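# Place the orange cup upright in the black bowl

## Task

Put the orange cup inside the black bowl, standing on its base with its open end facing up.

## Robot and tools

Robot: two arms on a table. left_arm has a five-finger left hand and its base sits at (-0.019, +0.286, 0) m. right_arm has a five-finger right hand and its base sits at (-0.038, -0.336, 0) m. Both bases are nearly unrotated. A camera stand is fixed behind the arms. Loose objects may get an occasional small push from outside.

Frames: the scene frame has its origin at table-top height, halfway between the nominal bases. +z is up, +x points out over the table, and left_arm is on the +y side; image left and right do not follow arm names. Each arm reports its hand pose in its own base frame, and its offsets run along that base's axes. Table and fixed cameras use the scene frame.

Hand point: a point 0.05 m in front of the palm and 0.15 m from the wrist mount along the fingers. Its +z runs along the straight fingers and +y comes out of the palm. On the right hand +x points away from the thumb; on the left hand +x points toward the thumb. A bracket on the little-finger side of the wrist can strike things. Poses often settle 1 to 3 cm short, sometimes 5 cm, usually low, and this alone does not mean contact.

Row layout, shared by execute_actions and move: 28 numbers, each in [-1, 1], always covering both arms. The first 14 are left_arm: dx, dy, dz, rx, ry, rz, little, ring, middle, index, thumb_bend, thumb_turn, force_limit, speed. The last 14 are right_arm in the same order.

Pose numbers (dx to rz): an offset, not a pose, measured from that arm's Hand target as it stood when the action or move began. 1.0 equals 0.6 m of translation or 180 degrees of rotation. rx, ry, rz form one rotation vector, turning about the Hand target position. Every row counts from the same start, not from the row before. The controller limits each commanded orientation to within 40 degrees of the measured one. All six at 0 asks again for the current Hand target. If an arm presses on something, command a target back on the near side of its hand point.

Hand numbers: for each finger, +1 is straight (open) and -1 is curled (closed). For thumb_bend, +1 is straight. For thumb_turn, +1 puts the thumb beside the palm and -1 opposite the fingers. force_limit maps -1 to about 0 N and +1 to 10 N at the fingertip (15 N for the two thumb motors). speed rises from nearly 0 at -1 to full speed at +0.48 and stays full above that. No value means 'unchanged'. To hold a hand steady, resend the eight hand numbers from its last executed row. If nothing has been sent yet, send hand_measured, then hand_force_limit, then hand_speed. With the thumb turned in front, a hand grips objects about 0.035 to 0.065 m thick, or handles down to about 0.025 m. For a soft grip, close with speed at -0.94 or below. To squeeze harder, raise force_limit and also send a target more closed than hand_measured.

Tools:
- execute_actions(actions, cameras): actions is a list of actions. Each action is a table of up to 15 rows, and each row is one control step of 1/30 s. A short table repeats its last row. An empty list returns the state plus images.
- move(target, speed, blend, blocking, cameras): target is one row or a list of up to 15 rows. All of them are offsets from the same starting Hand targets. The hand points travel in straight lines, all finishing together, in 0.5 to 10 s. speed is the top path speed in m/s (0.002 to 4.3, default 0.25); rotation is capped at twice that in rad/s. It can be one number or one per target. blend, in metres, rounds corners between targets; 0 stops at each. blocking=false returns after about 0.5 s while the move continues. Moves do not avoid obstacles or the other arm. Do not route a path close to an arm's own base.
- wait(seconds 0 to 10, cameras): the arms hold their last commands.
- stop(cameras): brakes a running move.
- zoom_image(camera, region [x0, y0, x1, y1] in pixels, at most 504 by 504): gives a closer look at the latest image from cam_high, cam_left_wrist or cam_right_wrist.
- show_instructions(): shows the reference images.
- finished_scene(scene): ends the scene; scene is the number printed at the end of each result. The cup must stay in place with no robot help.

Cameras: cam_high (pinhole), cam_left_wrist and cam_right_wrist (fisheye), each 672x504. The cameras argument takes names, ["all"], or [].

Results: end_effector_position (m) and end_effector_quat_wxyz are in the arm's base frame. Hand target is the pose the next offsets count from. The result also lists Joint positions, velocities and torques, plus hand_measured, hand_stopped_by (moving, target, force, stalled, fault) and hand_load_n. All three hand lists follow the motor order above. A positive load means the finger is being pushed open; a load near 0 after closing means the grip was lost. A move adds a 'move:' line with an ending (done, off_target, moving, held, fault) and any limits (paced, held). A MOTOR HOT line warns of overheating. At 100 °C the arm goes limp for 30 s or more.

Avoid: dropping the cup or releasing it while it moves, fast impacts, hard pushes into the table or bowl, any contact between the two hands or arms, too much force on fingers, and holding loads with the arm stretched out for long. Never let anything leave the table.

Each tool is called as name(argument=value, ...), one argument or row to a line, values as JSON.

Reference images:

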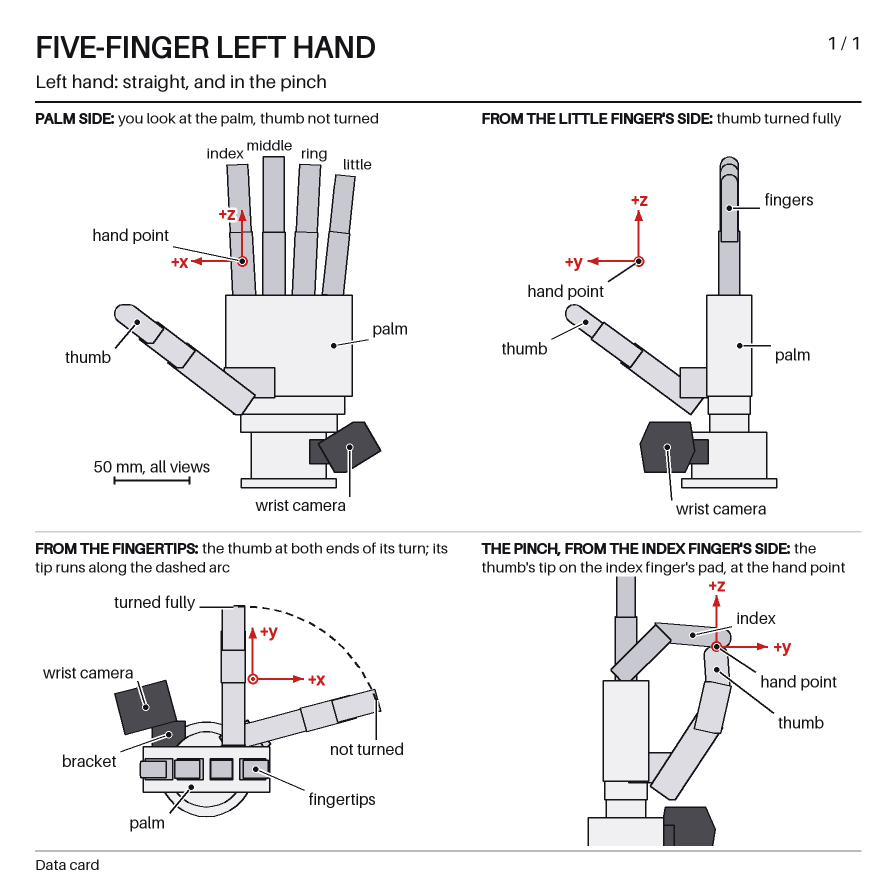

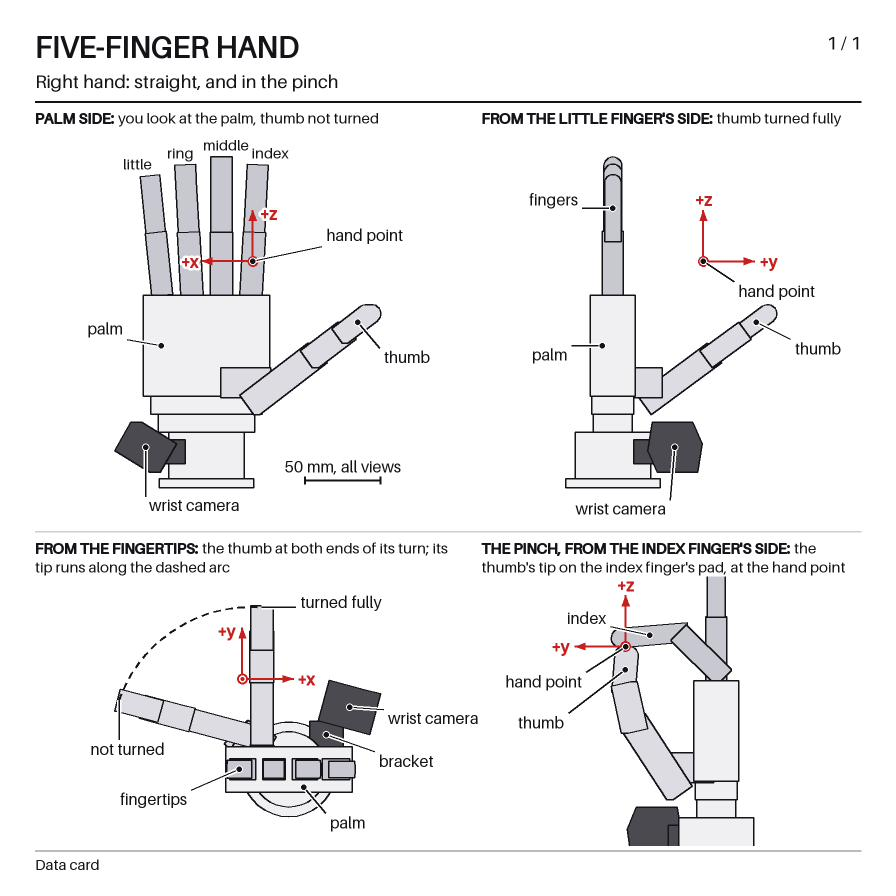

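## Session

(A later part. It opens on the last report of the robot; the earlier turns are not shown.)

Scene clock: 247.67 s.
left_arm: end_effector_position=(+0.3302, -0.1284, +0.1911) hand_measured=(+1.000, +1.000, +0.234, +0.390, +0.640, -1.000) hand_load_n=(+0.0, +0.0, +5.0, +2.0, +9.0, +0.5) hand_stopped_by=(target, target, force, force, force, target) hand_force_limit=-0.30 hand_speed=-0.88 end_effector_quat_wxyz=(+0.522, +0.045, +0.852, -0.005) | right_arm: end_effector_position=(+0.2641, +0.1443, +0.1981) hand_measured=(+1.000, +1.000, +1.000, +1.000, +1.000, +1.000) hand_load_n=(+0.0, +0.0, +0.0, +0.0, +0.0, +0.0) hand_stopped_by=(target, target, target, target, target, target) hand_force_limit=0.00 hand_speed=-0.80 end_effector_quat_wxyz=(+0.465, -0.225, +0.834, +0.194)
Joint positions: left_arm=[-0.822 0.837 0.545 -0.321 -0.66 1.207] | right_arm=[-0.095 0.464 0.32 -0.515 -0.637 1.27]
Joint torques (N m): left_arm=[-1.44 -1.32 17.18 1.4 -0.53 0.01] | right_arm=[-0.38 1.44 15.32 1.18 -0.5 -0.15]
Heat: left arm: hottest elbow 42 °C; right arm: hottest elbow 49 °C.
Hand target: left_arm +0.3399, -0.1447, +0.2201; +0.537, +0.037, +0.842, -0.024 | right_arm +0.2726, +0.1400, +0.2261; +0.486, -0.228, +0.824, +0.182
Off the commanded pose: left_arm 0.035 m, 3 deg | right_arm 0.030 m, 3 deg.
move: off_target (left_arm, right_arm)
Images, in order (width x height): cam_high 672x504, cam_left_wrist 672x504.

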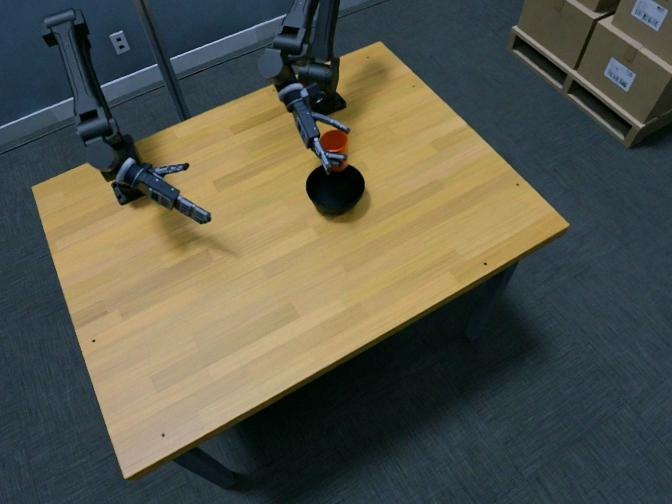

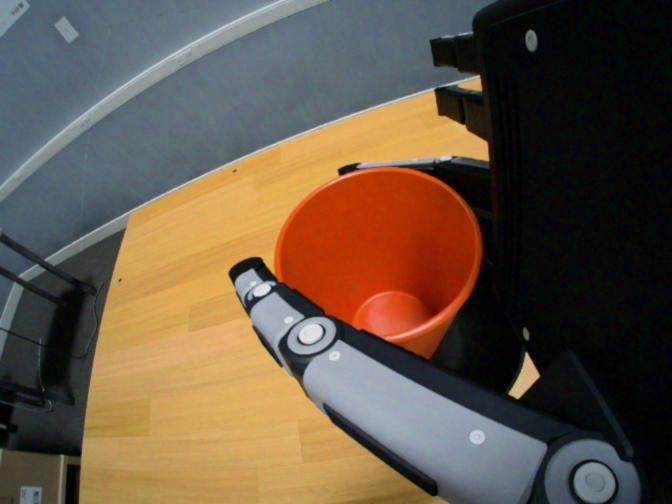

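move(
  target=[
    [0.0275, -0.0233, 0, 0, 0, 0, 1, 1, -0.5, -0.5, -0.5, -1, -0.3, -0.88, 0, 0, 0, 0, 0, 0, 1, 1, 1, 1, 1, 1, 0, -0.8],
    [0.0275, -0.0233, -0.1, 0, 0, 0, 1, 1, -0.5, -0.5, -0.5, -1, -0.3, -0.88, 0, 0, 0, 0, 0, 0, 1, 1, 1, 1, 1, 1, 0, -0.8],
  ],
  speed=0.1,
  cameras=["cam_high", "cam_left_wrist"],
)

zoom_image(
  camera="cam_high",
  region=[280, 80, 430, 230],
)

Scene clock: 258.77 s.
left_arm: end_effector_position=(+0.3550, -0.1563, +0.1607) hand_measured=(+1.000, +1.000, +0.234, +0.390, +0.640, -1.000) hand_load_n=(+0.0, +0.0, +5.0, +2.0, +9.0, +1.0) hand_stopped_by=(target, target, force, force, force, target) hand_force_limit=-0.30 hand_speed=-0.88 end_effector_quat_wxyz=(+0.534, +0.038, +0.844, -0.020) | right_arm: end_effector_position=(+0.2641, +0.1443, +0.1981) hand_measured=(+1.000, +1.000, +1.000, +1.000, +1.000, +1.000) hand_load_n=(+0.0, +0.0, +0.0, +0.0, +0.0, +0.0) hand_stopped_by=(target, target, target, target, target, target) hand_force_limit=0.00 hand_speed=-0.80 end_effector_quat_wxyz=(+0.465, -0.225, +0.834, +0.194)
Joint positions: left_arm=[-0.822 1.002 0.526 -0.095 -0.655 1.206] | right_arm=[-0.095 0.464 0.32 -0.515 -0.637 1.27]
Joint torques (N m): left_arm=[-0.44 -2.78 10.5 2.26 -0.34 0.09] | right_arm=[-0.38 1.38 15.32 1.16 -0.5 -0.14]
Heat: left arm: hottest elbow 45 °C; right arm: hottest elbow 50 °C.
Hand target: left_arm +0.3564, -0.1588, +0.1601; +0.537, +0.037, +0.842, -0.024 | right_arm +0.2726, +0.1400, +0.2261; +0.486, -0.228, +0.824, +0.182
Off the commanded pose: left_arm 0.003 m, 1 deg | right_arm 0.030 m, 3 deg.
move: off_target (right_arm)
Images, in order (width x height): cam_high 672x504, cam_left_wrist 672x504.

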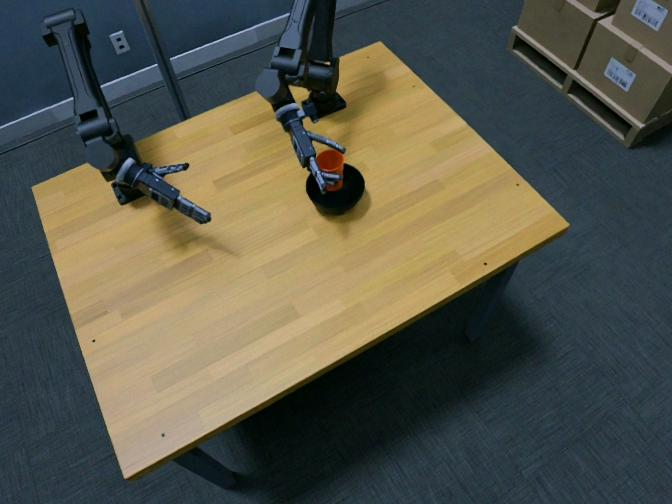

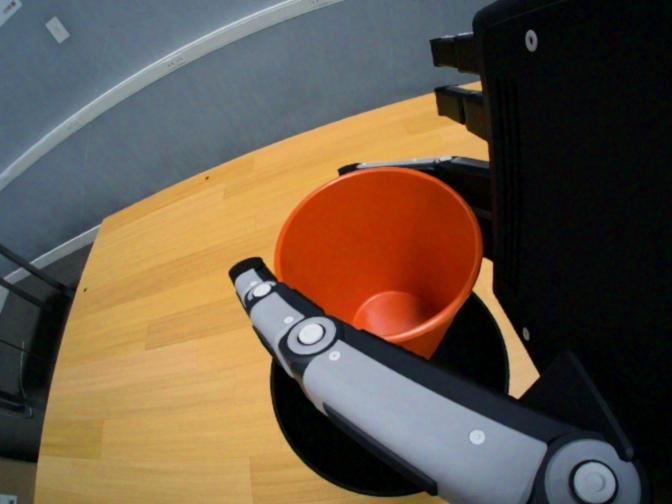

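Scaled by 3.360 from the camera's 672x504 image, which has a finer 960x720 frame.

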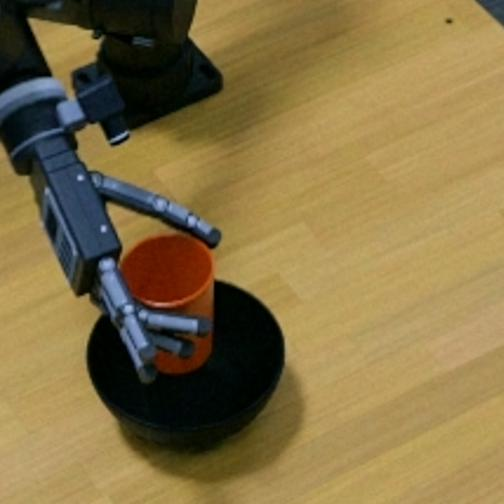

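move(
  target=[
    [-0.016, 0.0258, -0.0583, 0, 0, 0, 1, 1, -0.5, -0.5, -0.5, -1, -0.3, -0.88, 0, 0, 0, 0, 0, 0, 1, 1, 1, 1, 1, 1, 0, -0.8],
  ],
  speed=0.08,
  cameras=["cam_high", "cam_left_wrist"],
)

zoom_image(
  camera="cam_high",
  region=[280, 80, 430, 230],
)

Scene clock: 264.27 s.
left_arm: end_effector_position=(+0.3440, -0.1463, +0.1267) hand_measured=(+1.000, +1.000, +0.234, +0.390, +0.640, -1.000) hand_load_n=(+0.0, +0.0, +5.5, +2.0, +8.5, +1.0) hand_stopped_by=(target, target, force, force, force, target) hand_force_limit=-0.30 hand_speed=-0.88 end_effector_quat_wxyz=(+0.535, +0.039, +0.843, -0.027) | right_arm: end_effector_position=(+0.2641, +0.1443, +0.1981) hand_measured=(+1.000, +1.000, +1.000, +1.000, +1.000, +1.000) hand_load_n=(+0.0, +0.0, +0.0, +0.0, +0.0, +0.0) hand_stopped_by=(target, target, target, target, target, target) hand_force_limit=0.00 hand_speed=-0.80 end_effector_quat_wxyz=(+0.465, -0.225, +0.834, +0.194)
Joint positions: left_arm=[-0.822 1.011 0.427 0.023 -0.645 1.206] | right_arm=[-0.095 0.464 0.32 -0.515 -0.637 1.27]
Joint torques (N m): left_arm=[0.62 -2.32 9.76 2.32 -0.31 0.17] | right_arm=[-0.32 1.44 15.31 1.17 -0.5 -0.14]
Heat: left arm: hottest elbow 44 °C; right arm: hottest elbow 50 °C.
Hand target: left_arm +0.3468, -0.1434, +0.1251; +0.537, +0.037, +0.842, -0.024 | right_arm +0.2726, +0.1400, +0.2261; +0.486, -0.228, +0.824, +0.182
Off the commanded pose: left_arm 0.004 m, 0 deg | right_arm 0.030 m, 3 deg.
move: off_target (right_arm)
Images, in order (width x height): cam_high 672x504, cam_left_wrist 672x504.

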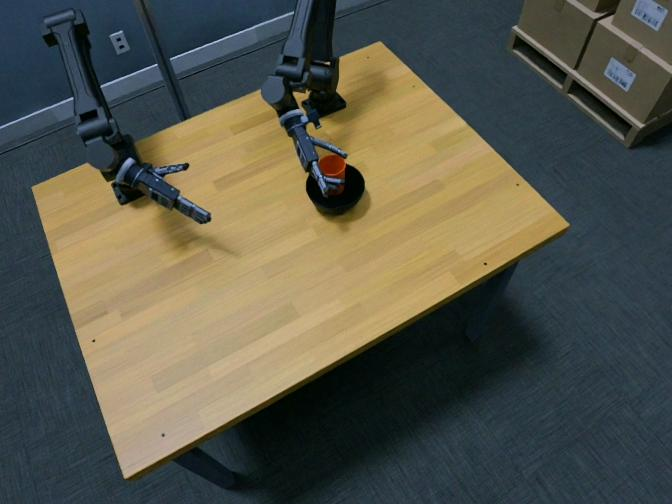

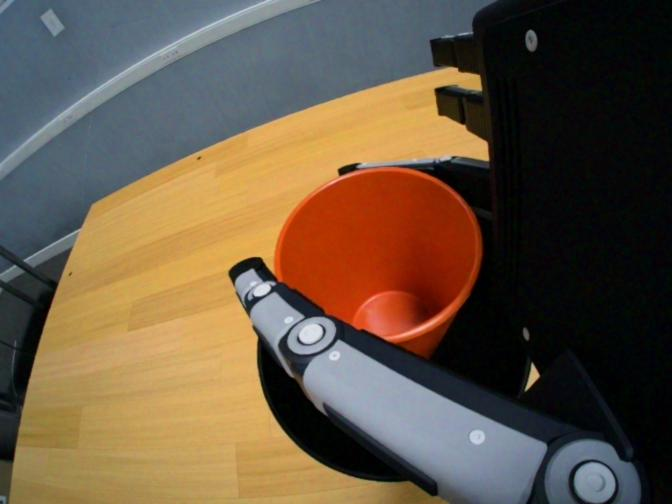

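Scaled by 3.360 from the camera's 672x504 image, which has a finer 960x720 frame.

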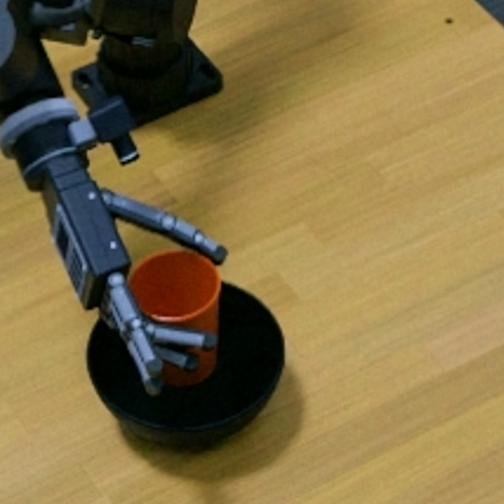

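move(
  target=[
    [-0.003, 0.012, -0.05, 0, 0, 0, 1, 1, -0.5, -0.5, -0.5, -1, -0.3, -0.88, 0, 0, 0, 0, 0, 0, 1, 1, 1, 1, 1, 1, 0, -0.8],
  ],
  speed=0.06,
  cameras=["cam_high", "cam_left_wrist"],
)

zoom_image(
  camera="cam_high",
  region=[280, 80, 430, 230],
)

Scene clock: 269.73 s.
left_arm: end_effector_position=(+0.3421, -0.1402, +0.0965) hand_measured=(+1.000, +1.000, +0.234, +0.390, +0.640, -1.000) hand_load_n=(+0.0, +0.0, +5.0, +2.0, +9.0, +1.0) hand_stopped_by=(target, target, force, force, force, target) hand_force_limit=-0.30 hand_speed=-0.88 end_effector_quat_wxyz=(+0.535, +0.039, +0.843, -0.028) | right_arm: end_effector_position=(+0.2641, +0.1443, +0.1981) hand_measured=(+1.000, +1.000, +1.000, +1.000, +1.000, +1.000) hand_load_n=(+0.5, +0.0, +0.0, +0.0, +0.0, +0.0) hand_stopped_by=(target, target, target, target, target, target) hand_force_limit=0.00 hand_speed=-0.80 end_effector_quat_wxyz=(+0.465, -0.225, +0.834, +0.194)
Joint positions: left_arm=[-0.81 1.075 0.363 0.156 -0.633 1.213] | right_arm=[-0.095 0.464 0.32 -0.515 -0.637 1.27]
Joint torques (N m): left_arm=[0.85 -2.43 8.98 2.37 -0.3 0.22] | right_arm=[-0.38 1.44 15.32 1.16 -0.5 -0.14]
Heat: left arm: hottest elbow 44 °C; right arm: hottest elbow 50 °C.
Hand target: left_arm +0.3449, -0.1360, +0.0951; +0.537, +0.037, +0.842, -0.024 | right_arm +0.2726, +0.1400, +0.2261; +0.486, -0.228, +0.824, +0.182
Off the commanded pose: left_arm 0.005 m, 1 deg | right_arm 0.030 m, 3 deg.
move: off_target (right_arm)
Images, in order (width x height): cam_high 672x504, cam_left_wrist 672x504.

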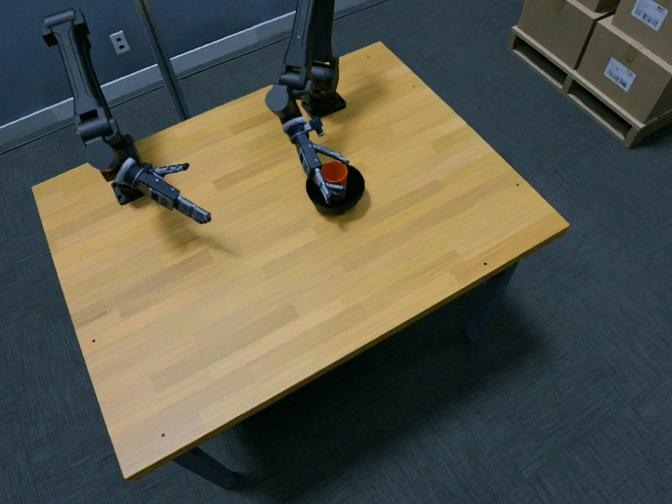

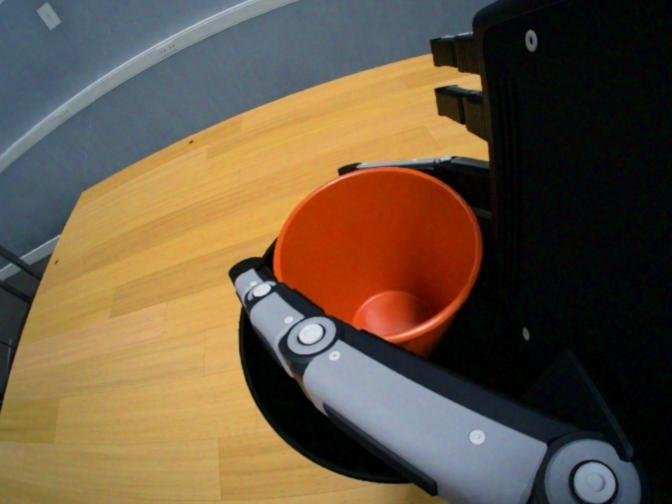

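Scaled by 3.360 from the camera's 672x504 image, which has a finer 960x720 frame.

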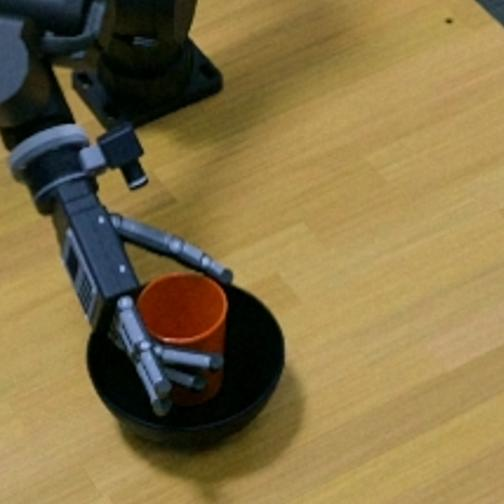

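move(
  target=[
    [0, 0, -0.0183, 0, 0, 0, 1, 1, -0.5, -0.5, -0.5, -1, -0.3, -0.88, 0, 0, 0, 0, 0, 0, 1, 1, 1, 1, 1, 1, 0, -0.8],
  ],
  speed=0.03,
  cameras=["cam_high", "cam_left_wrist"],
)

zoom_image(
  camera="cam_high",
  region=[280, 80, 430, 230],
)

Scene clock: 275.90 s.
left_arm: end_effector_position=(+0.3424, -0.1405, +0.0858) hand_measured=(+1.000, +1.000, +0.234, +0.390, +0.640, -1.000) hand_load_n=(+0.0, +0.0, +5.0, +2.0, +9.0, +1.0) hand_stopped_by=(target, target, force, force, force, target) hand_force_limit=-0.30 hand_speed=-0.88 end_effector_quat_wxyz=(+0.536, +0.038, +0.843, -0.028) | right_arm: end_effector_position=(+0.2641, +0.1443, +0.1981) hand_measured=(+1.000, +1.000, +1.000, +1.000, +1.000, +1.000) hand_load_n=(+0.0, +0.0, +0.0, +0.0, +0.0, +0.0) hand_stopped_by=(target, target, target, target, target, target) hand_force_limit=0.00 hand_speed=-0.80 end_effector_quat_wxyz=(+0.465, -0.225, +0.834, +0.194)
Joint positions: left_arm=[-0.81 1.113 0.348 0.211 -0.633 1.213] | right_arm=[-0.095 0.464 0.32 -0.515 -0.637 1.27]
Joint torques (N m): left_arm=[0.79 -2.61 8.57 2.32 -0.31 0.2] | right_arm=[-0.44 1.26 15.3 1.17 -0.5 -0.14]
Heat: left arm: hottest elbow 43 °C; right arm: hottest elbow 50 °C.
Hand target: left_arm +0.3450, -0.1361, +0.0841; +0.537, +0.037, +0.842, -0.024 | right_arm +0.2726, +0.1400, +0.2261; +0.486, -0.228, +0.824, +0.182
Off the commanded pose: left_arm 0.005 m, 1 deg | right_arm 0.030 m, 3 deg.
move: off_target (right_arm)
Images, in order (width x height): cam_high 672x504, cam_left_wrist 672x504.

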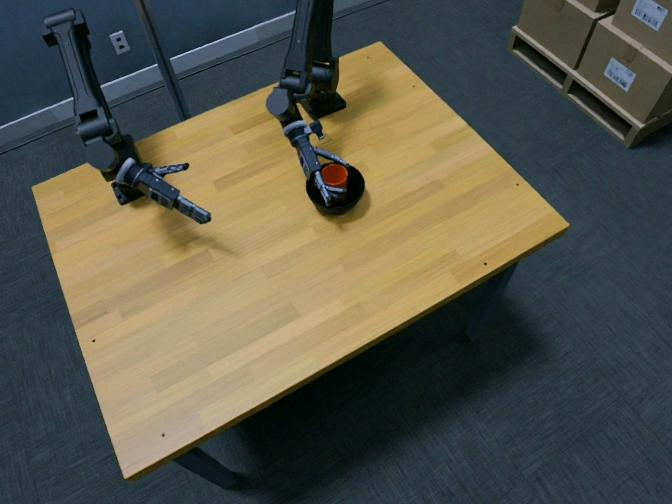

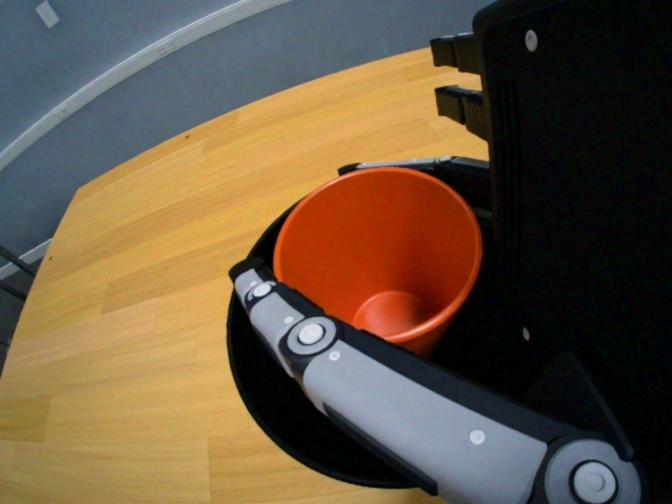

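Scaled by 3.360 from the camera's 672x504 image, which has a finer 960x720 frame.

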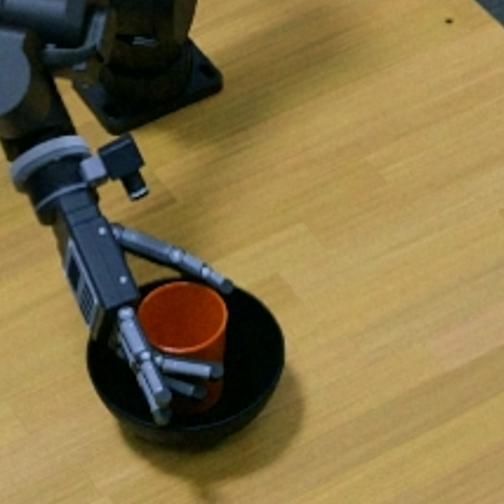

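move(
  target=[
    [0, 0, -0.0133, 0, 0, 0, 1, 1, -0.5, -0.5, -0.5, -1, -0.3, -0.88, 0, 0, 0, 0, 0, 0, 1, 1, 1, 1, 1, 1, 0, -0.8],
  ],
  speed=0.02,
  cameras=["cam_high", "cam_left_wrist"],
)

zoom_image(
  camera="cam_high",
  region=[280, 80, 430, 230],
)

Scene clock: 279.53 s.
left_arm: end_effector_position=(+0.3437, -0.1415, +0.0803) hand_measured=(+1.000, +1.000, +0.234, +0.390, +0.640, -1.000) hand_load_n=(+0.0, +0.0, +5.0, +2.0, +9.0, +0.5) hand_stopped_by=(target, target, force, force, force, target) hand_force_limit=-0.30 hand_speed=-0.88 end_effector_quat_wxyz=(+0.538, +0.038, +0.842, -0.029) | right_arm: end_effector_position=(+0.2641, +0.1443, +0.1981) hand_measured=(+1.000, +1.000, +1.000, +1.000, +1.000, +1.000) hand_load_n=(+0.0, +0.0, +0.0, +0.5, +0.0, +0.0) hand_stopped_by=(target, target, target, target, target, target) hand_force_limit=0.00 hand_speed=-0.80 end_effector_quat_wxyz=(+0.465, -0.225, +0.834, +0.194)
Joint positions: left_arm=[-0.81 1.14 0.34 0.253 -0.633 1.216] | right_arm=[-0.095 0.464 0.32 -0.515 -0.637 1.27]
Joint torques (N m): left_arm=[0.79 -2.78 8.05 2.4 -0.3 0.18] | right_arm=[-0.38 1.38 15.31 1.14 -0.5 -0.15]
Heat: left arm: hottest elbow 43 °C; right arm: hottest elbow 50 °C.
Hand target: left_arm +0.3450, -0.1361, +0.0761; +0.537, +0.037, +0.842, -0.024 | right_arm +0.2726, +0.1400, +0.2261; +0.486, -0.228, +0.824, +0.182
Off the commanded pose: left_arm 0.007 m, 1 deg | right_arm 0.030 m, 3 deg.
move: off_target (right_arm)
Images, in order (width x height): cam_high 672x504, cam_left_wrist 672x504.

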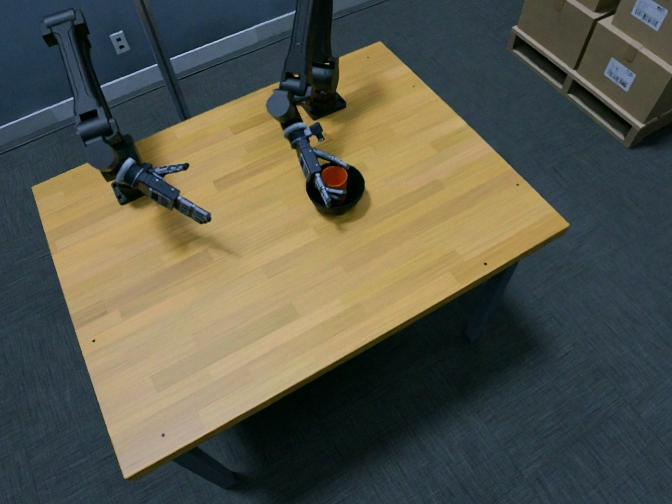

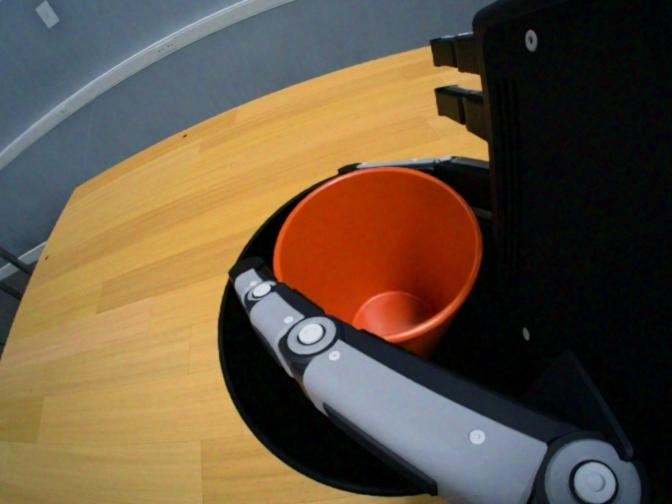

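Scaled by 3.360 from the camera's 672x504 image, which has a finer 960x720 frame.

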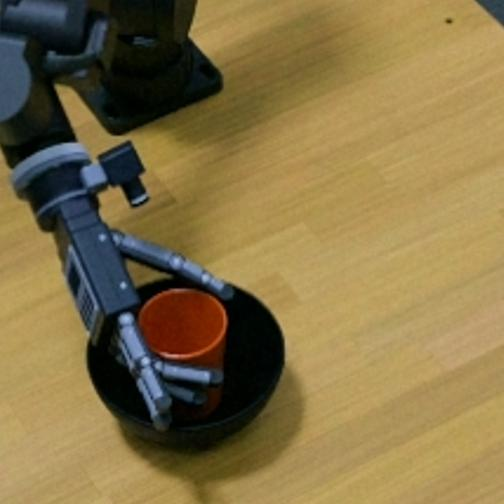

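move(
  target=[
    [0, 0, -0.01, 0, 0, 0, 1, 1, -0.5, -0.5, -0.5, -1, -0.3, -0.88, 0, 0, 0, 0, 0, 0, 1, 1, 1, 1, 1, 1, 0, -0.8],
  ],
  speed=0.02,
  cameras=["cam_high"],
)

zoom_image(
  camera="cam_high",
  region=[280, 80, 430, 230],
)

Scene clock: 283.50 s.
left_arm: end_effector_position=(+0.3458, -0.1430, +0.0790) hand_measured=(+1.000, +1.000, +0.234, +0.390, +0.640, -1.000) hand_load_n=(+0.0, +0.0, +5.0, +1.0, +9.0, -1.0) hand_stopped_by=(target, target, force, force, force, target) hand_force_limit=-0.30 hand_speed=-0.88 end_effector_quat_wxyz=(+0.542, +0.039, +0.839, -0.031) | right_arm: end_effector_position=(+0.2641, +0.1443, +0.1981) hand_measured=(+1.000, +1.000, +1.000, +1.000, +1.000, +1.000) hand_load_n=(+0.0, +0.0, +0.0, +0.0, +0.0, +0.0) hand_stopped_by=(target, target, target, target, target, target) hand_force_limit=0.00 hand_speed=-0.80 end_effector_quat_wxyz=(+0.465, -0.225, +0.834, +0.194)
Joint positions: left_arm=[-0.809 1.158 0.336 0.288 -0.634 1.224] | right_arm=[-0.095 0.464 0.32 -0.515 -0.637 1.27]
Joint torques (N m): left_arm=[0.67 -2.26 7.53 2.15 -0.27 0.08] | right_arm=[-0.44 1.32 15.31 1.17 -0.5 -0.14]
Heat: left arm: hottest elbow 42 °C; right arm: hottest elbow 50 °C.
Hand target: left_arm +0.3450, -0.1361, +0.0701; +0.537, +0.037, +0.842, -0.024 | right_arm +0.2726, +0.1400, +0.2261; +0.486, -0.228, +0.824, +0.182
Off the commanded pose: left_arm 0.011 m, 1 deg | right_arm 0.030 m, 3 deg.
move: off_target (left_arm, right_arm)
Images, in order (width x height): cam_high 672x504.

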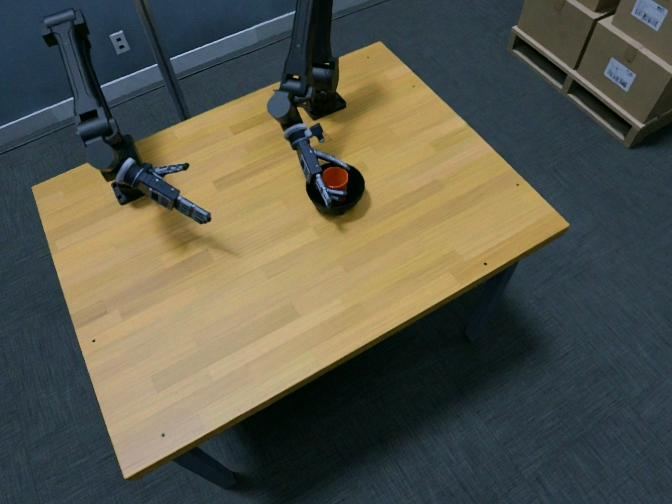

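Scaled by 3.360 from the camera's 672x504 image, which has a finer 960x720 frame.

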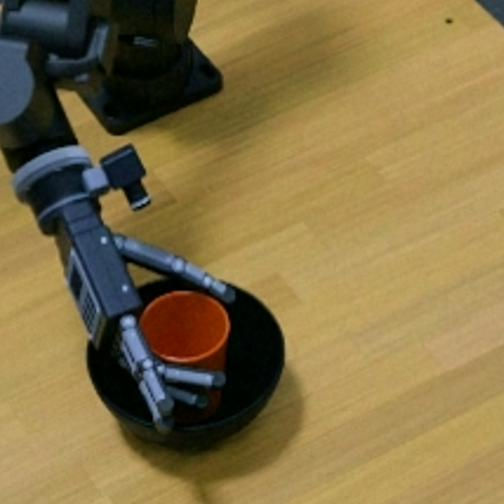

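move(
  target=[
    [0, -0.0117, 0.015, 0, 0, 0, 1, 1, -0.5, -0.5, -0.5, -1, -0.3, -0.88, 0, 0, 0, 0, 0, 0, 1, 1, 1, 1, 1, 1, 0, -0.8],
  ],
  speed=0.03,
  cameras=[],
)

Scene clock: 293.03 s.
left_arm: end_effector_position=(+0.3448, -0.1395, +0.0788) hand_measured=(+1.000, +1.000, +0.234, +0.390, +0.640, -1.000) hand_load_n=(+0.0, +0.0, +5.0, +2.0, +9.0, +1.0) hand_stopped_by=(target, target, force, force, force, target) hand_force_limit=-0.30 hand_speed=-0.88 end_effector_quat_wxyz=(+0.541, +0.037, +0.840, -0.023) | right_arm: end_effector_position=(+0.2641, +0.1443, +0.1981) hand_measured=(+1.000, +1.000, +1.000, +1.000, +1.000, +1.000) hand_load_n=(+0.0, +0.0, +0.0, +0.0, +0.0, +0.0) hand_stopped_by=(target, target, target, target, target, target) hand_force_limit=0.00 hand_speed=-0.80 end_effector_quat_wxyz=(+0.465, -0.225, +0.834, +0.194)
Joint positions: left_arm=[-0.809 1.156 0.336 0.277 -0.647 1.224] | right_arm=[-0.095 0.464 0.32 -0.515 -0.637 1.27]
Joint torques (N m): left_arm=[-0.79 -3.37 9.78 0.91 -0.39 -0.03] | right_arm=[-0.32 1.38 15.32 1.18 -0.5 -0.14]
Heat: left arm: hottest elbow 41 °C; right arm: hottest elbow 51 °C.
Hand target: left_arm +0.3451, -0.1432, +0.0793; +0.537, +0.037, +0.842, -0.024 | right_arm +0.2726, +0.1400, +0.2261; +0.486, -0.228, +0.824, +0.182
Off the commanded pose: left_arm 0.004 m, 1 deg | right_arm 0.030 m, 3 deg.
move: off_target (right_arm)
No camera images: "cameras" was empty.

Now open fingers slowly.

move(
  target=[
    [0, 0, 0, 0, 0, 0, 1, 1, 0.65, 0.7, 0.95, -1, -0.3, -0.85, 0, 0, 0, 0, 0, 0, 1, 1, 1, 1, 1, 1, 0, -0.8],
  ],
  speed=0.03,
  cameras=["cam_high", "cam_left_wrist"],
)

zoom_image(
  camera="cam_high",
  region=[280, 80, 430, 230],
)

Scene clock: 297.10 s.
left_arm: end_effector_position=(+0.3432, -0.1375, +0.0765) hand_measured=(+1.000, +1.000, +0.650, +0.700, +0.950, -1.000) hand_load_n=(+0.0, +0.0, +0.0, +0.0, +0.0, +0.5) hand_stopped_by=(target, target, target, target, target, target) hand_force_limit=-0.30 hand_speed=-0.85 end_effector_quat_wxyz=(+0.537, +0.038, +0.842, -0.018) | right_arm: end_effector_position=(+0.2641, +0.1443, +0.1981) hand_measured=(+1.000, +1.000, +1.000, +1.000, +1.000, +1.000) hand_load_n=(+0.0, +0.0, +0.0, +0.0, +0.0, +0.0) hand_stopped_by=(target, target, target, target, target, target) hand_force_limit=0.00 hand_speed=-0.80 end_effector_quat_wxyz=(+0.465, -0.225, +0.834, +0.194)
Joint positions: left_arm=[-0.809 1.156 0.336 0.261 -0.649 1.221] | right_arm=[-0.095 0.464 0.32 -0.515 -0.637 1.27]
Joint torques (N m): left_arm=[-0.85 -3.25 9.78 1.44 -0.3 0] | right_arm=[-0.38 1.32 15.34 1.16 -0.5 -0.15]
Heat: left arm: hottest elbow 41 °C; right arm: hottest elbow 51 °C.
Hand target: left_arm +0.3450, -0.1431, +0.0792; +0.537, +0.037, +0.842, -0.024 | right_arm +0.2726, +0.1400, +0.2261; +0.486, -0.228, +0.824, +0.182
Off the commanded pose: left_arm 0.007 m, 1 deg | right_arm 0.030 m, 3 deg.
move: off_target (right_arm)
Images, in order (width x height): cam_high 672x504, cam_left_wrist 672x504.

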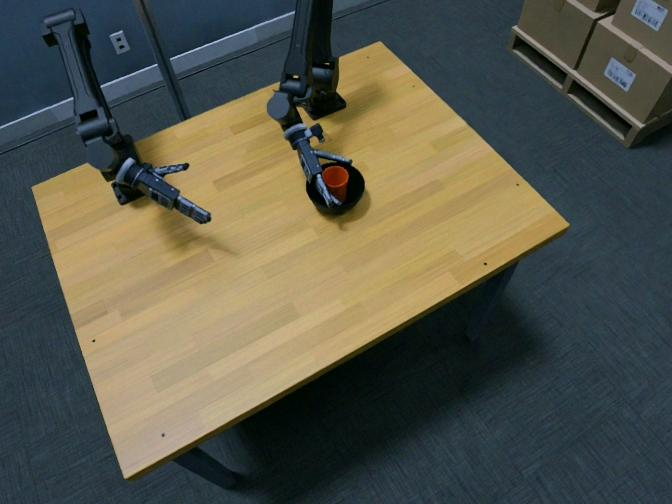

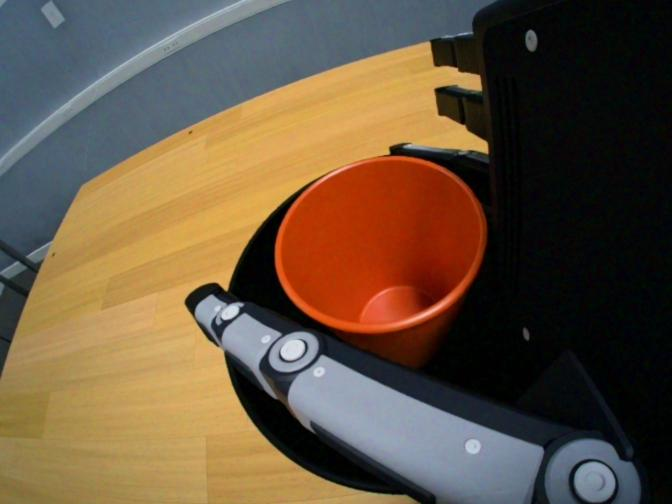

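Scaled by 3.360 from the camera's 672x504 image, which has a finer 960x720 frame.

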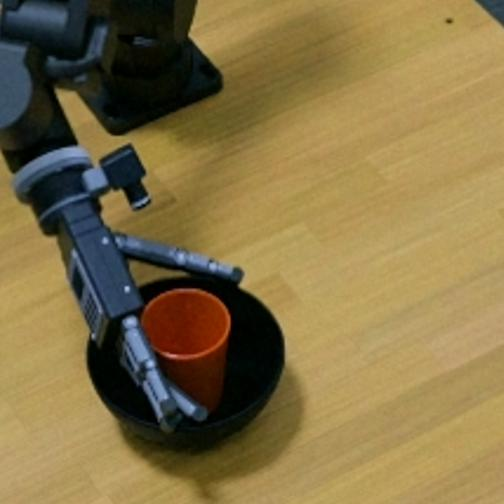

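move(
  target=[
    [0, -0.0083, 0.015, 0, 0, 0, 1, 1, 0.65, 0.7, 0.95, -1, -0.3, -0.85, 0, 0, 0, 0, 0, 0, 1, 1, 1, 1, 1, 1, 0, -0.8],
    [0, -0.0083, 0.1, 0, 0, 0, 1, 1, 0.65, 0.7, 0.95, -1, -0.3, -0.85, 0, 0, 0, 0, 0, 0, 1, 1, 1, 1, 1, 1, 0, -0.8],
  ],
  speed=0.05,
  cameras=["cam_high", "cam_left_wrist"],
)

zoom_image(
  camera="cam_high",
  region=[280, 80, 430, 230],
)

Scene clock: 303.70 s.
left_arm: end_effector_position=(+0.3336, -0.1298, +0.1132) hand_measured=(+1.000, +1.000, +0.650, +0.700, +0.950, -1.000) hand_load_n=(+0.0, +0.0, +0.0, +0.0, +0.0, +0.0) hand_stopped_by=(target, target, target, target, target, target) hand_force_limit=-0.30 hand_speed=-0.85 end_effector_quat_wxyz=(+0.521, +0.046, +0.852, -0.003) | right_arm: end_effector_position=(+0.2641, +0.1443, +0.1981) hand_measured=(+1.000, +1.000, +1.000, +1.000, +1.000, +1.000) hand_load_n=(+0.0, +0.0, +0.5, +0.0, +0.0, +0.0) hand_stopped_by=(target, target, target, target, target, target) hand_force_limit=0.00 hand_speed=-0.80 end_effector_quat_wxyz=(+0.465, -0.225, +0.834, +0.194)
Joint positions: left_arm=[-0.816 0.997 0.397 -0.015 -0.655 1.212] | right_arm=[-0.095 0.464 0.32 -0.515 -0.637 1.27]
Joint torques (N m): left_arm=[-1.44 -3.14 15.04 1.37 -0.53 -0.02] | right_arm=[-0.38 1.38 15.31 1.14 -0.5 -0.14]
Heat: left arm: hottest elbow 41 °C; right arm: hottest elbow 51 °C.
Hand target: left_arm +0.3450, -0.1481, +0.1391; +0.537, +0.037, +0.842, -0.024 | right_arm +0.2726, +0.1400, +0.2261; +0.486, -0.228, +0.824, +0.182
Off the commanded pose: left_arm 0.034 m, 3 deg | right_arm 0.030 m, 3 deg.
move: off_target (left_arm, right_arm)
Images, in order (width x height): cam_high 672x504, cam_left_wrist 672x504.

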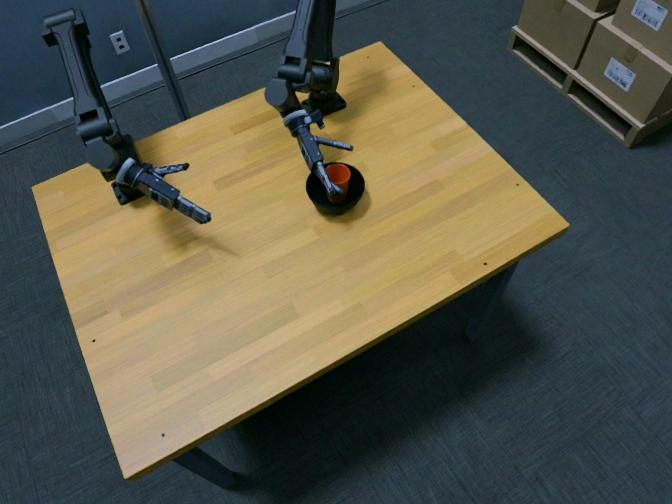

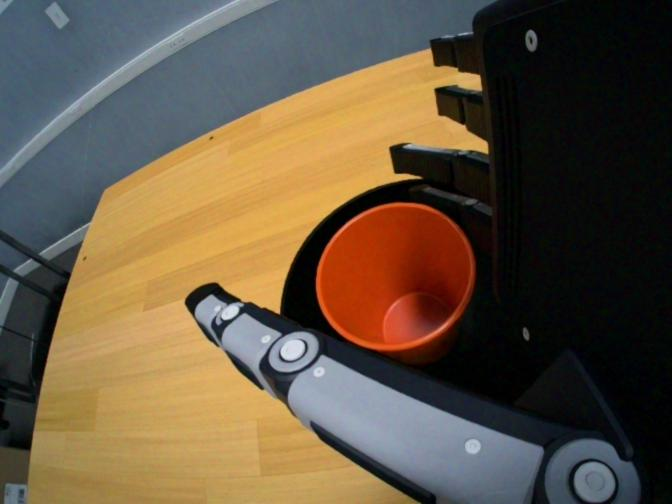

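Scaled by 3.360 from the camera's 672x504 image, which has a finer 960x720 frame.

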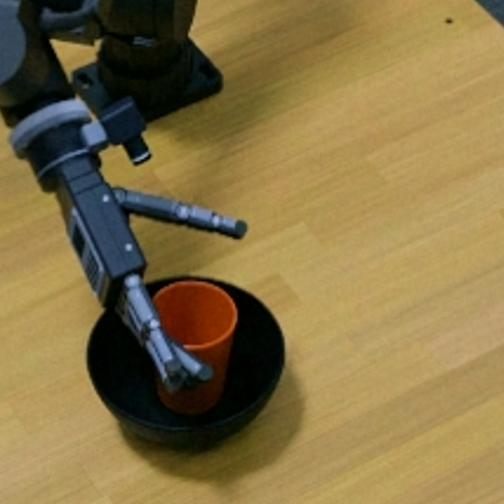

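move(
  target=[
    [0, -0.02, 0.08, 0, 0, 0, 1, 1, 0.65, 0.7, 0.95, -1, -0.3, -0.85, 0, 0, 0, 0, 0, 0, 1, 1, 1, 1, 1, 1, 0, -0.8],
    [0, -0.02, 0.2, 0, 0, 0, 1, 1, 1, 1, 1, -1, -0.3, -0.85, 0, 0, 0, 0, 0, 0, 1, 1, 1, 1, 1, 1, 0, -0.8],
  ],
  speed=0.06,
  cameras=["cam_high", "cam_left_wrist"],
)

zoom_image(
  camera="cam_high",
  region=[280, 80, 430, 230],
)

Scene clock: 313.00 s.
left_arm: end_effector_position=(+0.3385, -0.1456, +0.2269) hand_measured=(+1.000, +1.000, +1.000, +1.000, +1.000, -1.000) hand_load_n=(+0.0, +0.0, +0.0, +0.0, +0.0, +0.0) hand_stopped_by=(target, target, target, target, target, target) hand_force_limit=-0.30 hand_speed=-0.85 end_effector_quat_wxyz=(+0.519, +0.047, +0.853, -0.001) | right_arm: end_effector_position=(+0.2641, +0.1443, +0.1981) hand_measured=(+1.000, +1.000, +1.000, +1.000, +1.000, +1.000) hand_load_n=(+0.5, +0.0, +0.0, +0.0, +0.0, +0.0) hand_stopped_by=(target, target, target, target, target, target) hand_force_limit=0.00 hand_speed=-0.80 end_effector_quat_wxyz=(+0.465, -0.225, +0.834, +0.194)
Joint positions: left_arm=[-0.844 0.876 0.665 -0.422 -0.68 1.192] | right_arm=[-0.095 0.464 0.32 -0.515 -0.637 1.27]
Joint torques (N m): left_arm=[-1.55 -2.84 17.21 1.37 -0.53 -0.01] | right_arm=[-0.38 1.32 15.32 1.16 -0.5 -0.15]
Heat: left arm: hottest elbow 41 °C; right arm: hottest elbow 51 °C.
Hand target: left_arm +0.3450, -0.1602, +0.2591; +0.537, +0.037, +0.842, -0.024 | right_arm +0.2726, +0.1400, +0.2261; +0.486, -0.228, +0.824, +0.182
Off the commanded pose: left_arm 0.036 m, 4 deg | right_arm 0.030 m, 3 deg.
move: off_target (left_arm, right_arm); target 2's new numbers were sent with left_arm's hand 0.036 m and 4 deg from that target
Images, in order (width x height): cam_high 672x504, cam_left_wrist 672x504.

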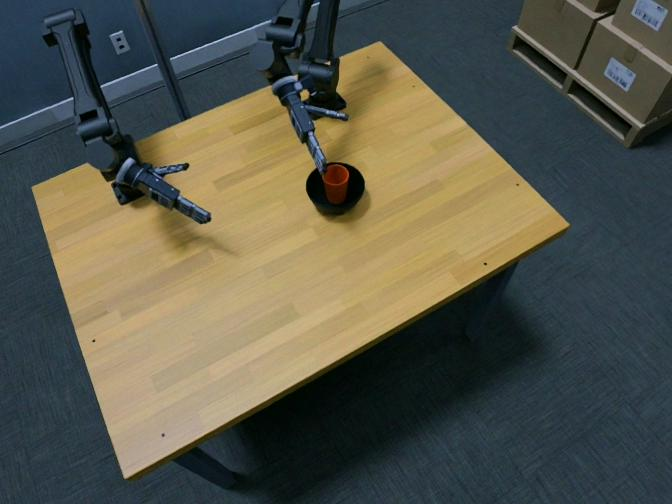

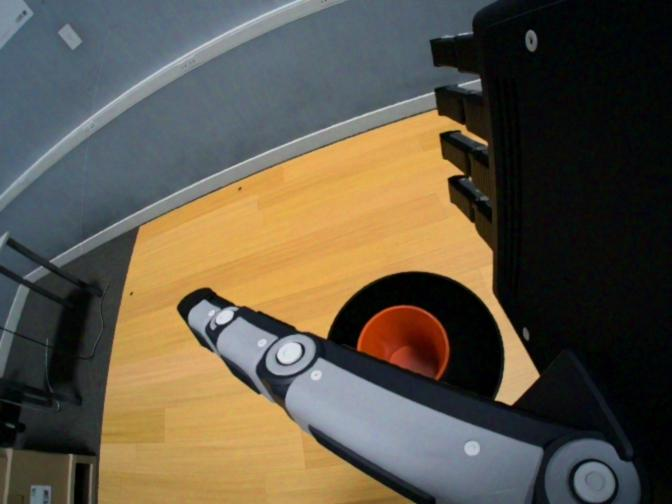

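Scaled by 3.360 from the camera's 672x504 image, which has a finer 960x720 frame.

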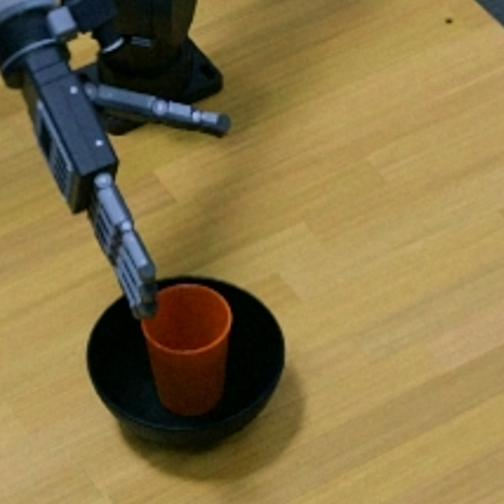

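finished_scene(
  scene=1,
)

The scene is finished: the task was done.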